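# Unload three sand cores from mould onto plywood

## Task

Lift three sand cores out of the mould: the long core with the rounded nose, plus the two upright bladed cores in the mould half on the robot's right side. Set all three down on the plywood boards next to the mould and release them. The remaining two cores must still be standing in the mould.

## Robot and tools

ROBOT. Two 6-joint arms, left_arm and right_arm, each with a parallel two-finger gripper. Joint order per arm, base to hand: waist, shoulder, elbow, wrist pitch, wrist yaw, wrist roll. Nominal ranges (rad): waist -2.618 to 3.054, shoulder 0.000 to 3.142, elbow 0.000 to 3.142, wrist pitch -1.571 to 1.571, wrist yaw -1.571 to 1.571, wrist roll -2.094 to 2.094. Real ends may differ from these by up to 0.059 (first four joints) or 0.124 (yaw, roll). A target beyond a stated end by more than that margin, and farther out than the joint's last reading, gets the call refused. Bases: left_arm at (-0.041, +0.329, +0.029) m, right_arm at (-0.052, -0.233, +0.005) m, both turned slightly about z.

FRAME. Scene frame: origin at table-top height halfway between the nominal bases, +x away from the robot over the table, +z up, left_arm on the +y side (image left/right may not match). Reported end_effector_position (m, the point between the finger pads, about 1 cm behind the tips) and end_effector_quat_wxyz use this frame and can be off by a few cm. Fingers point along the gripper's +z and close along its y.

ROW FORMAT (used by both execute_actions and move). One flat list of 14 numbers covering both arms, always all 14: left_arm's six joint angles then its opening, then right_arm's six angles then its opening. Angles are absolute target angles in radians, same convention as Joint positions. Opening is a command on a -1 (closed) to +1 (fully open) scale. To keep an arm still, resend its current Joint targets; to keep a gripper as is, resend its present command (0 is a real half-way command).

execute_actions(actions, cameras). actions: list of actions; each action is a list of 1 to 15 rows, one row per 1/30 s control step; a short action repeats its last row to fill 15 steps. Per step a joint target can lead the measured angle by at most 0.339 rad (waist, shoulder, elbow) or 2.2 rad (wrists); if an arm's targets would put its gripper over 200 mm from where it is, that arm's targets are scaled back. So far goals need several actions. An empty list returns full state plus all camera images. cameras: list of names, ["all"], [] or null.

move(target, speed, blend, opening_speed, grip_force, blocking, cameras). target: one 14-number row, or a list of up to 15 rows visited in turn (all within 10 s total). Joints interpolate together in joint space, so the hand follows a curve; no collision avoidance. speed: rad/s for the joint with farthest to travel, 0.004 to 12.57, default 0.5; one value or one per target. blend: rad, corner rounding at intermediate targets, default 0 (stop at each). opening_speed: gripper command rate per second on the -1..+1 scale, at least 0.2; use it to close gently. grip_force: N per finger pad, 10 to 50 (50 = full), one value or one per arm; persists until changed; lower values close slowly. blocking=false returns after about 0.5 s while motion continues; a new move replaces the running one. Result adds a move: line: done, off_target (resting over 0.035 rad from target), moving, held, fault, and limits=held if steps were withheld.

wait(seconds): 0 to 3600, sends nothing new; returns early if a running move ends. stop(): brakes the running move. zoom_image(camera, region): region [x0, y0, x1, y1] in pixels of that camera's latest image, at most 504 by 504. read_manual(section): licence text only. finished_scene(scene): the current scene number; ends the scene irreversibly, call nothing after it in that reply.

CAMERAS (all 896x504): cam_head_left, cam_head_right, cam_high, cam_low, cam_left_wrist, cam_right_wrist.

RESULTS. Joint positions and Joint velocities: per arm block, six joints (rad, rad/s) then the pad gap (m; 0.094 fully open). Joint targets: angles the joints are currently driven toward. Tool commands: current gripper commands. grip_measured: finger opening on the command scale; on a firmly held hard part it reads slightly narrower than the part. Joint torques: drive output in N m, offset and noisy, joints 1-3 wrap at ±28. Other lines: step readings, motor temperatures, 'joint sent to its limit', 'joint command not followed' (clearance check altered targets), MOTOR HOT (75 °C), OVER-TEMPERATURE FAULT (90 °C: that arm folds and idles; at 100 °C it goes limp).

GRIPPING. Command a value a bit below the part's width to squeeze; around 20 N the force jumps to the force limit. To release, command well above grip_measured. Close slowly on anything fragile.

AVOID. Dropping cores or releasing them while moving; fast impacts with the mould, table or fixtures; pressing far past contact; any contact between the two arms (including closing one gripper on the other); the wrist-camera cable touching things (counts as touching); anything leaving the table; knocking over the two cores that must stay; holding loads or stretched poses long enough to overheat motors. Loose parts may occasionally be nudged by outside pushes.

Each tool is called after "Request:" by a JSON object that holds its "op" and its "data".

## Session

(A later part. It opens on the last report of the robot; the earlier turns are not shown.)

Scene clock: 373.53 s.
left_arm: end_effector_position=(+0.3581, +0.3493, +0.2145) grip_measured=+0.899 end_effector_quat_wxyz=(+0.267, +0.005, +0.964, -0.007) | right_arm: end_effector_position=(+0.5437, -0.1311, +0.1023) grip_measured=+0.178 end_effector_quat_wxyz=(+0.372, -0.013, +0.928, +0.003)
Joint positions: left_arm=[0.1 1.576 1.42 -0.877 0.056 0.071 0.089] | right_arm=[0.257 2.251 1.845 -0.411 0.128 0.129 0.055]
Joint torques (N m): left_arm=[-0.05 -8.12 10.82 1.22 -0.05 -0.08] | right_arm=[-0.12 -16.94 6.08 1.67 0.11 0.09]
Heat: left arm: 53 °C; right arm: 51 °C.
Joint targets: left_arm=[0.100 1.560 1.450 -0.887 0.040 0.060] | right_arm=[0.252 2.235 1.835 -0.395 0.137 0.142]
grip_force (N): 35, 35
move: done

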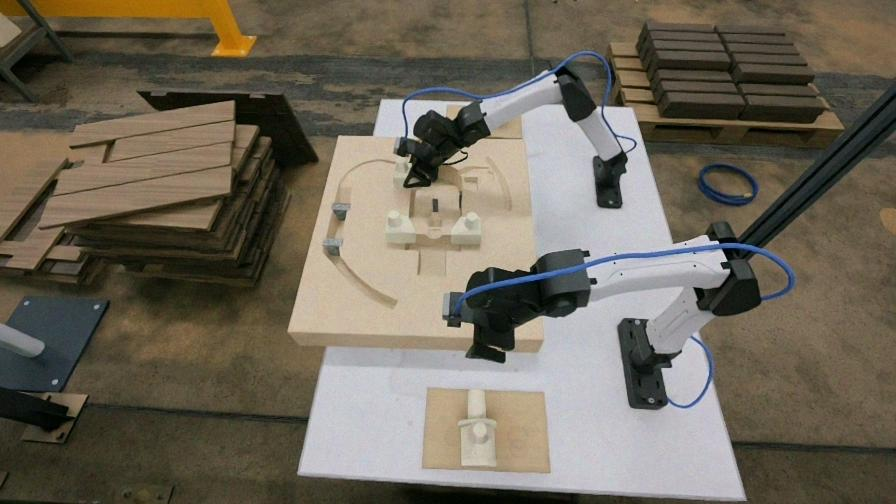

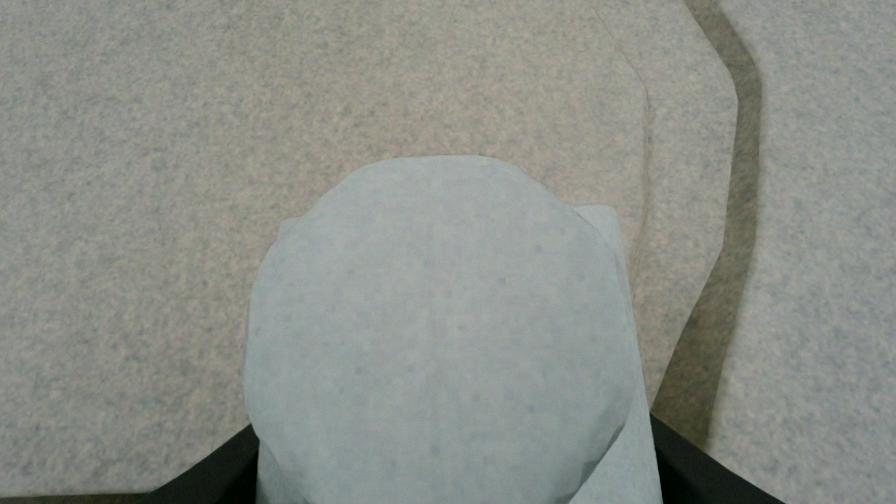

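Request:
{"op": "move", "data": {"target": [[0.10,1.56,1.45,-0.887,0.04,0.06,0.9, 0.252,2.275,2.28,-0.79,0.137,0.142,-0.05],[0.10,1.56,1.45,-0.887,0.04,0.06,0.9, -0.5,2.275,2.29,-0.85,-0.1,-0.3,-0.05],[0.10,1.56,1.45,-0.887,0.04,0.06,0.9, -0.506,2.355,2.185,-1.065,-0.192,-0.525,-0.05]], "speed": [0.5,0.7,0.5], "blend": [0.05,0.1,0], "cameras": ["cam_high","cam_right_wrist","cam_head_left"]}}

Request:
{"op": "zoom_image", "data": {"camera": "cam_high", "region": [420, 40, 540, 150]}}

Scene clock: 384.87 s.
left_arm: end_effector_position=(+0.3581, +0.3493, +0.2145) grip_measured=+0.899 end_effector_quat_wxyz=(+0.267, +0.005, +0.964, -0.007) | right_arm: end_effector_position=(+0.4145, -0.4895, +0.0831) grip_measured=+0.175 end_effector_quat_wxyz=(+0.169, +0.010, +0.986, -0.004)
Joint positions: left_arm=[0.1 1.576 1.42 -0.877 0.056 0.071 0.089] | right_arm=[-0.507 2.36 2.173 -1.088 -0.167 -0.512 0.055]
Joint torques (N m): left_arm=[-0.06 -8.16 10.78 1.22 -0.04 -0.1] | right_arm=[0.32 -15.87 7.35 1 -0.43 -0.2]
Heat: left arm: 53 °C; right arm: 53 °C.
Joint targets: left_arm=[0.100 1.560 1.450 -0.887 0.040 0.060] | right_arm=[-0.506 2.355 2.185 -1.065 -0.192 -0.525]
grip_force (N): 35, 35
move: done
Images, in order (width x height): cam_head_left 896x504, cam_high 896x504, cam_right_wrist 896x504.

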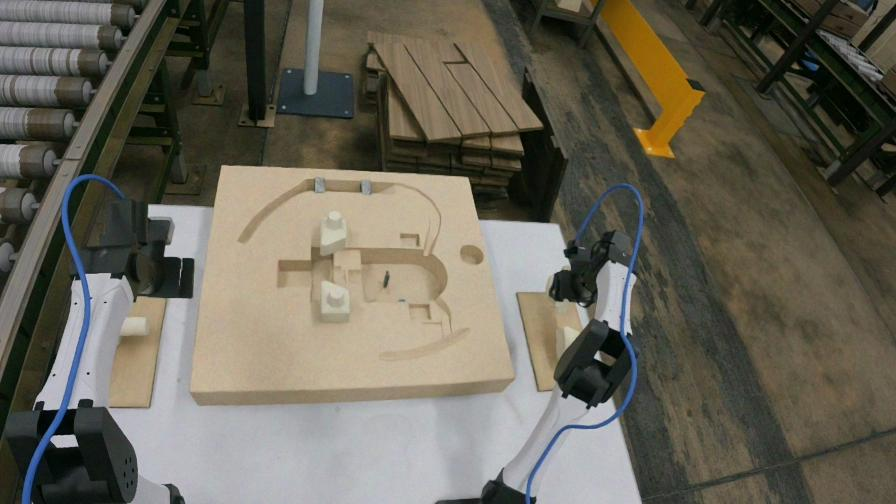

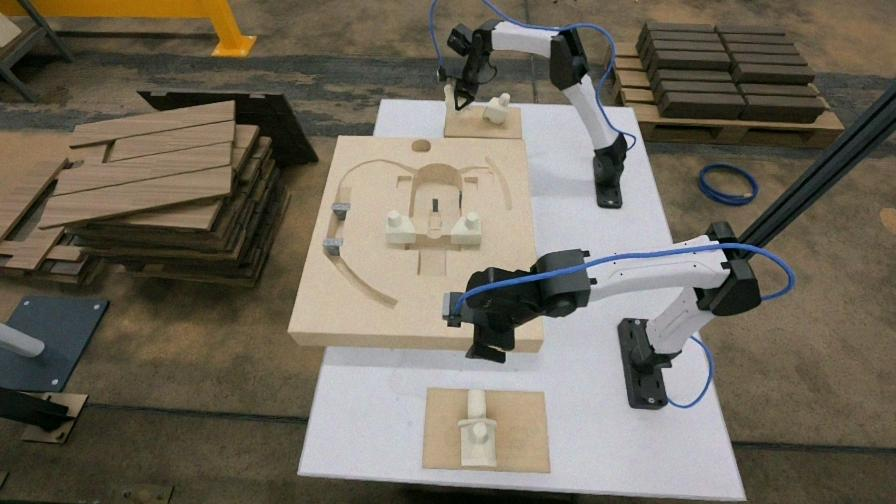

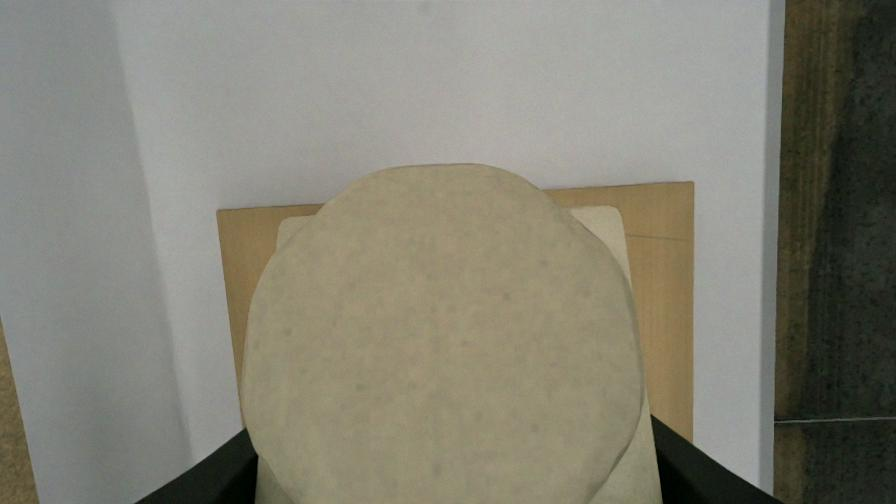

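Scaled by 4.200 from the camera's image (finer frame: 1280x720).

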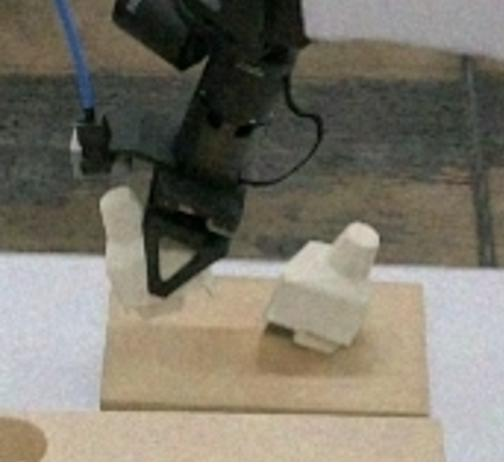

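Request:
{"op": "move", "data": {"target": [0.10,1.56,1.45,-0.887,0.04,0.06,0.9, -0.506,2.355,2.12,-0.99,-0.192,-0.525,-0.05], "speed": 0.15, "cameras": ["cam_high","cam_right_wrist"]}}

Request:
{"op": "zoom_image", "data": {"camera": "cam_high", "region": [420, 40, 540, 150]}}

Scene clock: 391.53 s.
left_arm: end_effector_position=(+0.3581, +0.3493, +0.2145) grip_measured=+0.899 end_effector_quat_wxyz=(+0.267, +0.005, +0.964, -0.007) | right_arm: end_effector_position=(+0.4142, -0.4892, +0.0687) grip_measured=+0.175 end_effector_quat_wxyz=(+0.167, +0.010, +0.986, -0.003)
Joint positions: left_arm=[0.1 1.576 1.42 -0.877 0.056 0.071 0.089] | right_arm=[-0.507 2.36 2.117 -1.034 -0.167 -0.512 0.055]
Joint torques (N m): left_arm=[-0.05 -8.17 10.82 1.22 -0.07 -0.1] | right_arm=[0.4 -15.88 6.53 1.24 -0.4 -0.2]
Motor temperatures (°C): left_arm=[23 53 48 37 22 22 25] | right_arm=[25 56 43 33 21 24 23]
Heat: left arm: 53 °C; right arm: 56 °C.
Joint targets: left_arm=[0.100 1.560 1.450 -0.887 0.040 0.060] | right_arm=[-0.506 2.355 2.120 -0.990 -0.192 -0.525]
grip_force (N): 35, 35
move: off_target (right_arm); right_arm: the wrist pitch is farthest, 0.044 rad from its target

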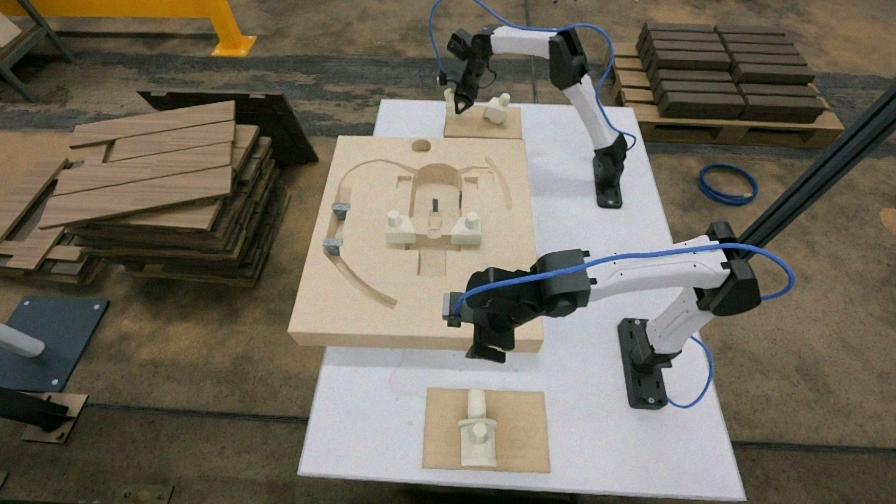

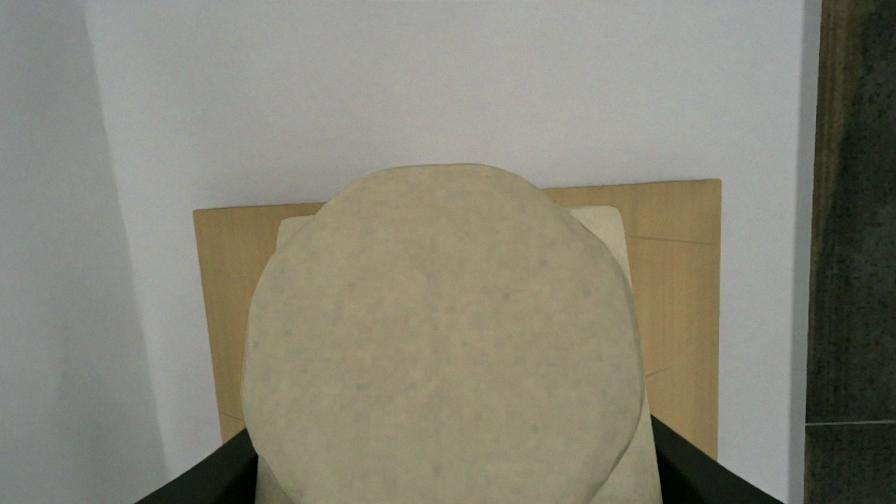

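Scaled by 4.200 from the camera's image (finer frame: 1280x720).

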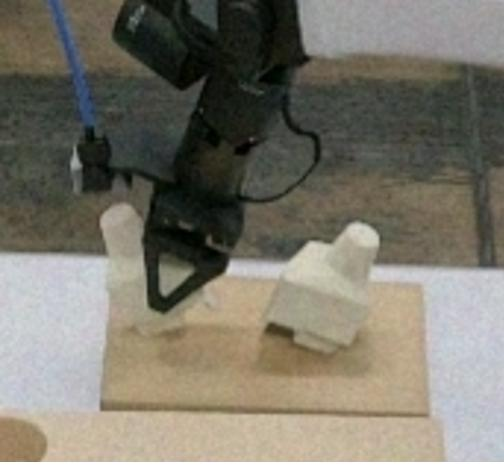

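Request:
{"op": "move", "data": {"target": [0.10,1.56,1.45,-0.887,0.04,0.06,0.9, -0.506,2.355,2.08,-0.945,-0.192,-0.525,-0.05], "speed": 0.1}}

Request:
{"op": "move", "data": {"target": [0.10,1.56,1.45,-0.887,0.04,0.06,0.9, -0.506,2.355,2.05,-0.91,-0.192,-0.525,-0.05], "speed": 0.1, "cameras": ["cam_high"]}}

Request:
{"op": "zoom_image", "data": {"camera": "cam_high", "region": [420, 40, 540, 150]}}

Scene clock: 396.10 s.
left_arm: end_effector_position=(+0.3581, +0.3493, +0.2145) grip_measured=+0.899 end_effector_quat_wxyz=(+0.267, +0.005, +0.964, -0.007) | right_arm: end_effector_position=(+0.4150, -0.4896, +0.0590) grip_measured=+0.175 end_effector_quat_wxyz=(+0.169, +0.009, +0.985, -0.004)
Joint positions: left_arm=[0.1 1.576 1.42 -0.877 0.056 0.071 0.089] | right_arm=[-0.507 2.36 2.077 -0.99 -0.167 -0.512 0.055]
Joint torques (N m): left_arm=[-0.1 -8.16 10.77 1.24 -0.05 -0.1] | right_arm=[0.39 -15.75 6.6 1.28 -0.38 -0.2]
Motor temperatures (°C): left_arm=[23 53 48 37 22 22 25] | right_arm=[25 57 43 34 21 24 23]
Heat: left arm: 53 °C; right arm: 57 °C.
Joint targets: left_arm=[0.100 1.560 1.450 -0.887 0.040 0.060] | right_arm=[-0.506 2.355 2.080 -0.945 -0.192 -0.525]
grip_force (N): 35, 35
move: off_target (right_arm); right_arm: the wrist pitch is farthest, 0.045 rad from its target

Scene clock: 397.23 s.
left_arm: end_effector_position=(+0.3581, +0.3493, +0.2145) grip_measured=+0.899 end_effector_quat_wxyz=(+0.267, +0.005, +0.964, -0.007) | right_arm: end_effector_position=(+0.4178, -0.4902, +0.0546) grip_measured=+0.175 end_effector_quat_wxyz=(+0.176, +0.008, +0.984, -0.005)
Joint positions: left_arm=[0.1 1.576 1.42 -0.877 0.056 0.071 0.089] | right_arm=[-0.507 2.36 2.055 -0.955 -0.173 -0.513 0.055]
Joint torques (N m): left_arm=[-0.06 -8.21 10.85 1.22 -0.03 -0.09] | right_arm=[0.43 -15.84 5.85 1.19 -0.35 -0.19]
Motor temperatures (°C): left_arm=[23 53 48 37 22 22 25] | right_arm=[25 58 43 34 21 24 23]
Heat: left arm: 53 °C; right arm: 58 °C.
Joint targets: left_arm=[0.100 1.560 1.450 -0.887 0.040 0.060] | right_arm=[-0.506 2.355 2.050 -0.910 -0.192 -0.525]
grip_force (N): 35, 35
move: off_target (right_arm); right_arm: the wrist pitch is farthest, 0.045 rad from its target

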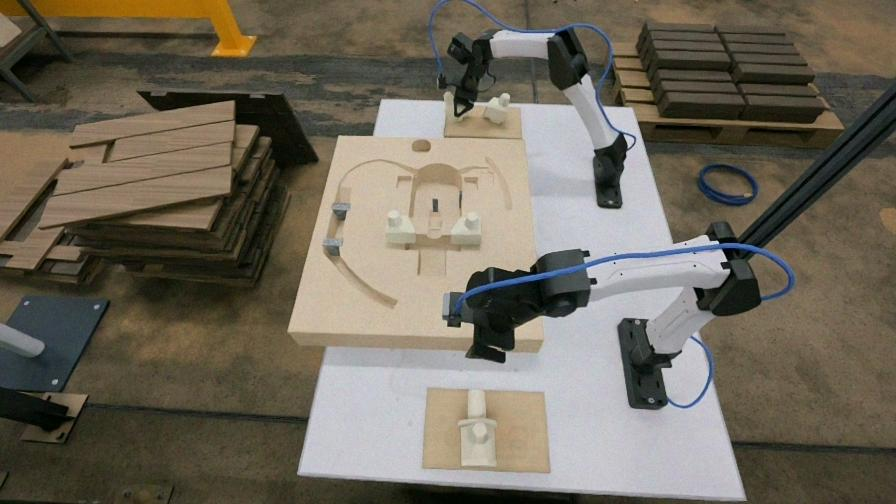

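Scaled by 4.200 from the camera's image (finer frame: 1280x720).

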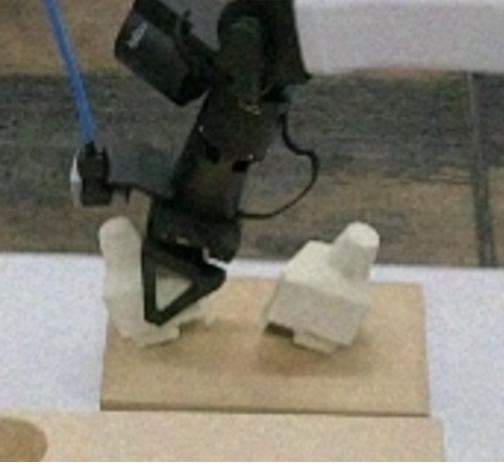

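Request:
{"op": "move", "data": {"target": [[0.10,1.56,1.45,-0.887,0.04,0.06,0.9, -0.506,2.355,2.035,-0.92,-0.192,-0.525,-0.05],[0.10,1.56,1.45,-0.887,0.04,0.06,0.9, -0.506,2.355,2.035,-0.92,-0.192,-0.525,1]], "speed": 0.1, "opening_speed": 0.6, "cameras": ["cam_high","cam_right_wrist"]}}

Request:
{"op": "zoom_image", "data": {"camera": "cam_high", "region": [420, 40, 540, 150]}}

Scene clock: 403.23 s.
left_arm: end_effector_position=(+0.3581, +0.3493, +0.2145) grip_measured=+0.899 end_effector_quat_wxyz=(+0.267, +0.005, +0.964, -0.007) | right_arm: end_effector_position=(+0.4192, -0.4901, +0.0525) grip_measured=+0.998 end_effector_quat_wxyz=(+0.180, +0.007, +0.984, -0.005)
Joint positions: left_arm=[0.1 1.576 1.42 -0.877 0.056 0.071 0.089] | right_arm=[-0.507 2.36 2.044 -0.938 -0.178 -0.514 0.094]
Joint torques (N m): left_arm=[-0.12 -8.14 10.82 1.23 -0.06 -0.1] | right_arm=[0.25 -15.86 5.61 1.05 -0.3 -0.15]
Motor temperatures (°C): left_arm=[23 53 49 37 22 22 25] | right_arm=[25 59 42 33 21 24 23]
Heat: left arm: 53 °C; right arm: 59 °C.
Joint targets: left_arm=[0.100 1.560 1.450 -0.887 0.040 0.060] | right_arm=[-0.506 2.355 2.035 -0.920 -0.192 -0.525]
grip_force (N): 35, 35
move: done

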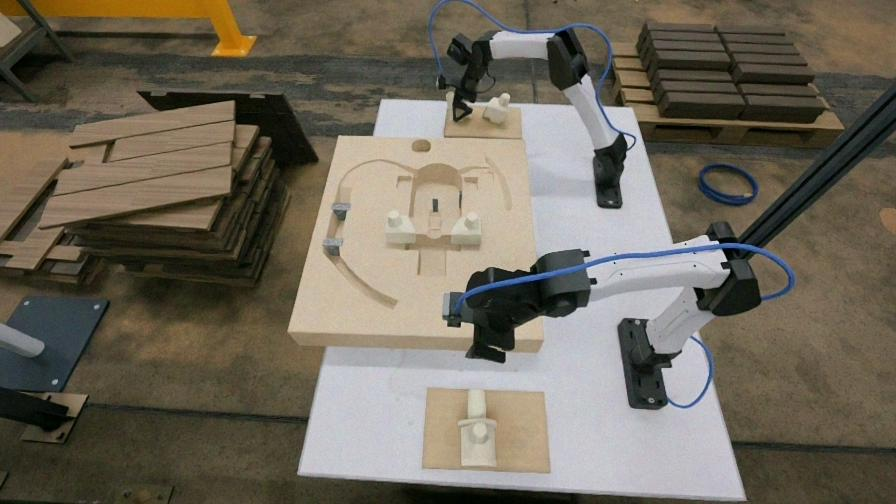

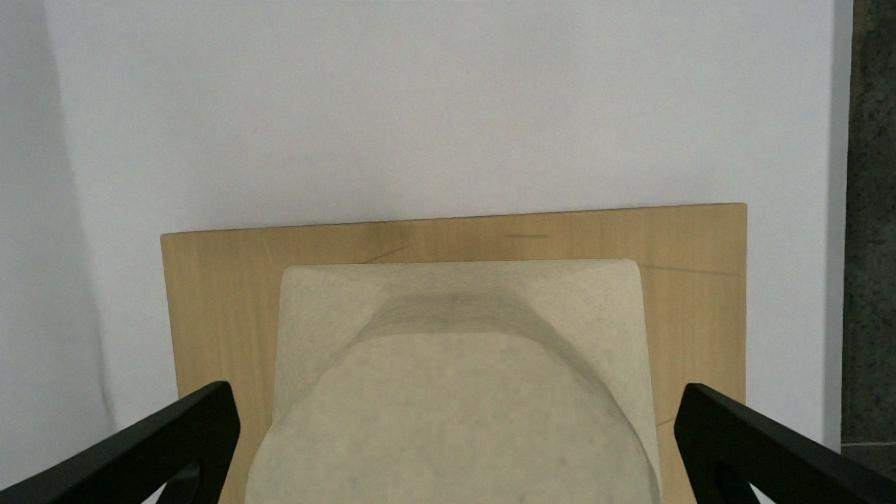

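Scaled by 4.200 from the camera's image (finer frame: 1280x720).

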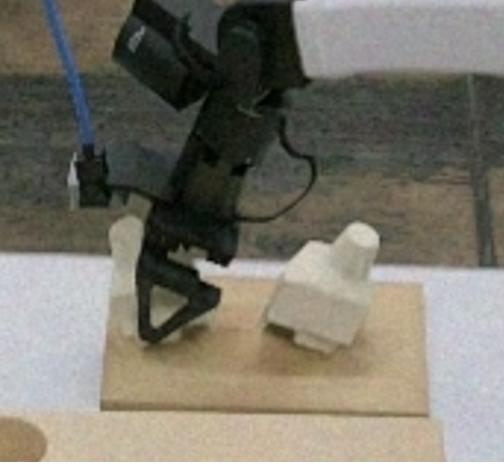

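Request:
{"op": "move", "data": {"target": [[0.10,1.56,1.45,-0.887,0.04,0.06,0.9, -0.506,2.33,2.2,-1.1,-0.192,-0.525,1],[0.10,1.56,1.45,-0.887,0.04,0.06,0.9, -0.506,2.1,2.2,-1.25,-0.192,-0.525,1]], "speed": 0.5, "blend": [0.05,0], "cameras": ["cam_high","cam_right_wrist","cam_low"]}}

Request:
{"op": "zoom_image", "data": {"camera": "cam_high", "region": [420, 40, 540, 150]}}

Scene clock: 409.67 s.
left_arm: end_effector_position=(+0.3581, +0.3493, +0.2145) grip_measured=+0.899 end_effector_quat_wxyz=(+0.267, +0.005, +0.964, -0.007) | right_arm: end_effector_position=(+0.3836, -0.4676, +0.1990) grip_measured=+0.998 end_effector_quat_wxyz=(+0.219, +0.003, +0.975, -0.028)
Joint positions: left_arm=[0.1 1.576 1.42 -0.877 0.056 0.071 0.089] | right_arm=[-0.507 2.111 2.188 -1.238 -0.18 -0.514 0.094]
Joint torques (N m): left_arm=[-0.05 -8.1 10.89 1.21 -0.04 -0.11] | right_arm=[0.43 -14.2 6.99 0.95 -0.25 -0.18]
Motor temperatures (°C): left_arm=[23 53 49 37 22 22 25] | right_arm=[25 61 42 33 21 24 23]
Heat: left arm: 53 °C; right arm: 61 °C.
Joint targets: left_arm=[0.100 1.560 1.450 -0.887 0.040 0.060] | right_arm=[-0.506 2.100 2.200 -1.250 -0.192 -0.525]
grip_force (N): 35, 35
move: done
Images, in order (width x height): cam_high 896x504, cam_low 896x504, cam_right_wrist 896x504.

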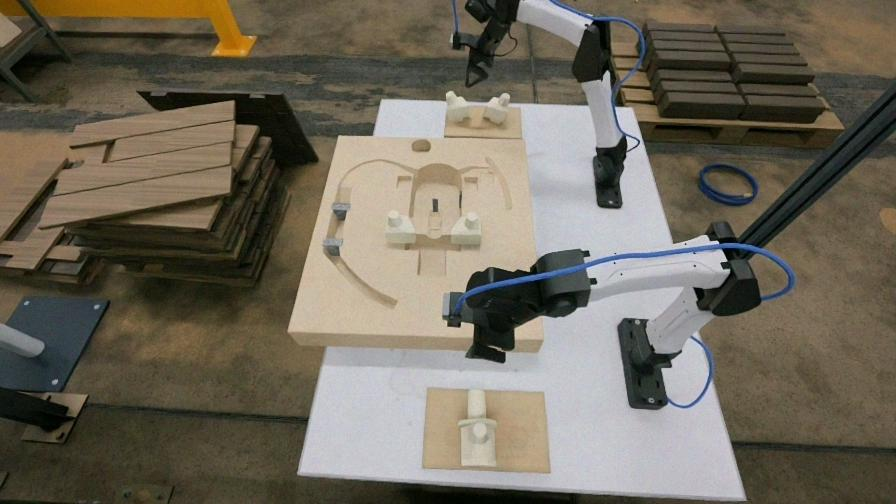

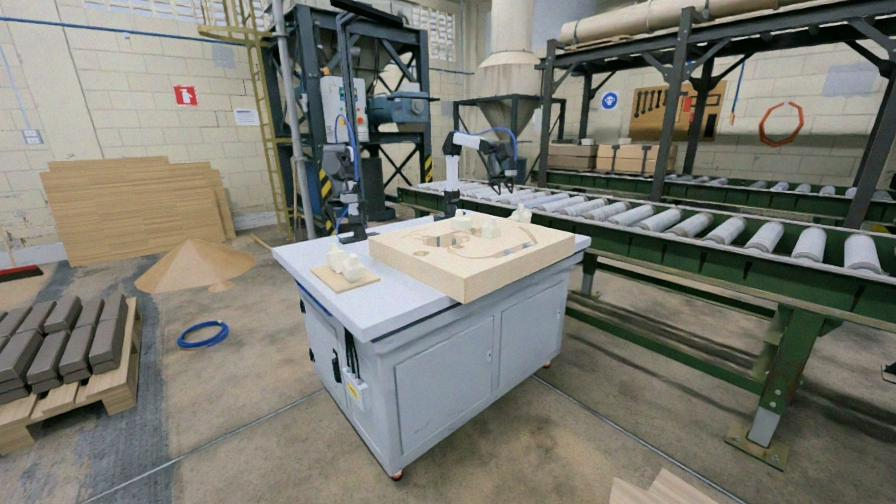

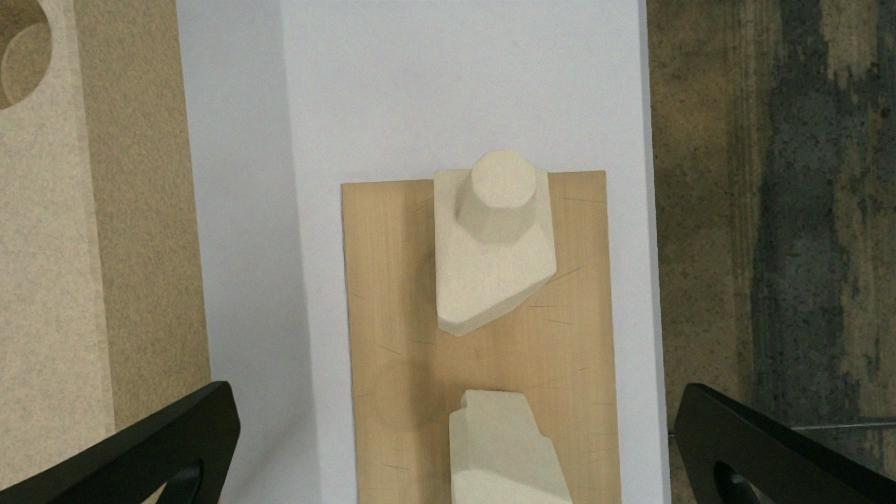

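Scaled by 4.200 from the camera's image (finer frame: 1280x720).

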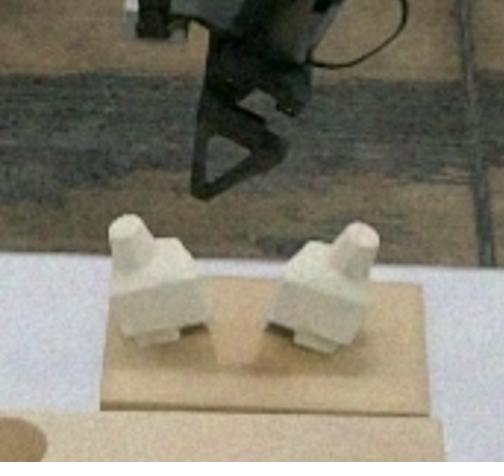

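Request:
{"op": "finished_scene", "data": {"scene": 1}}

The scene is finished: the task was done.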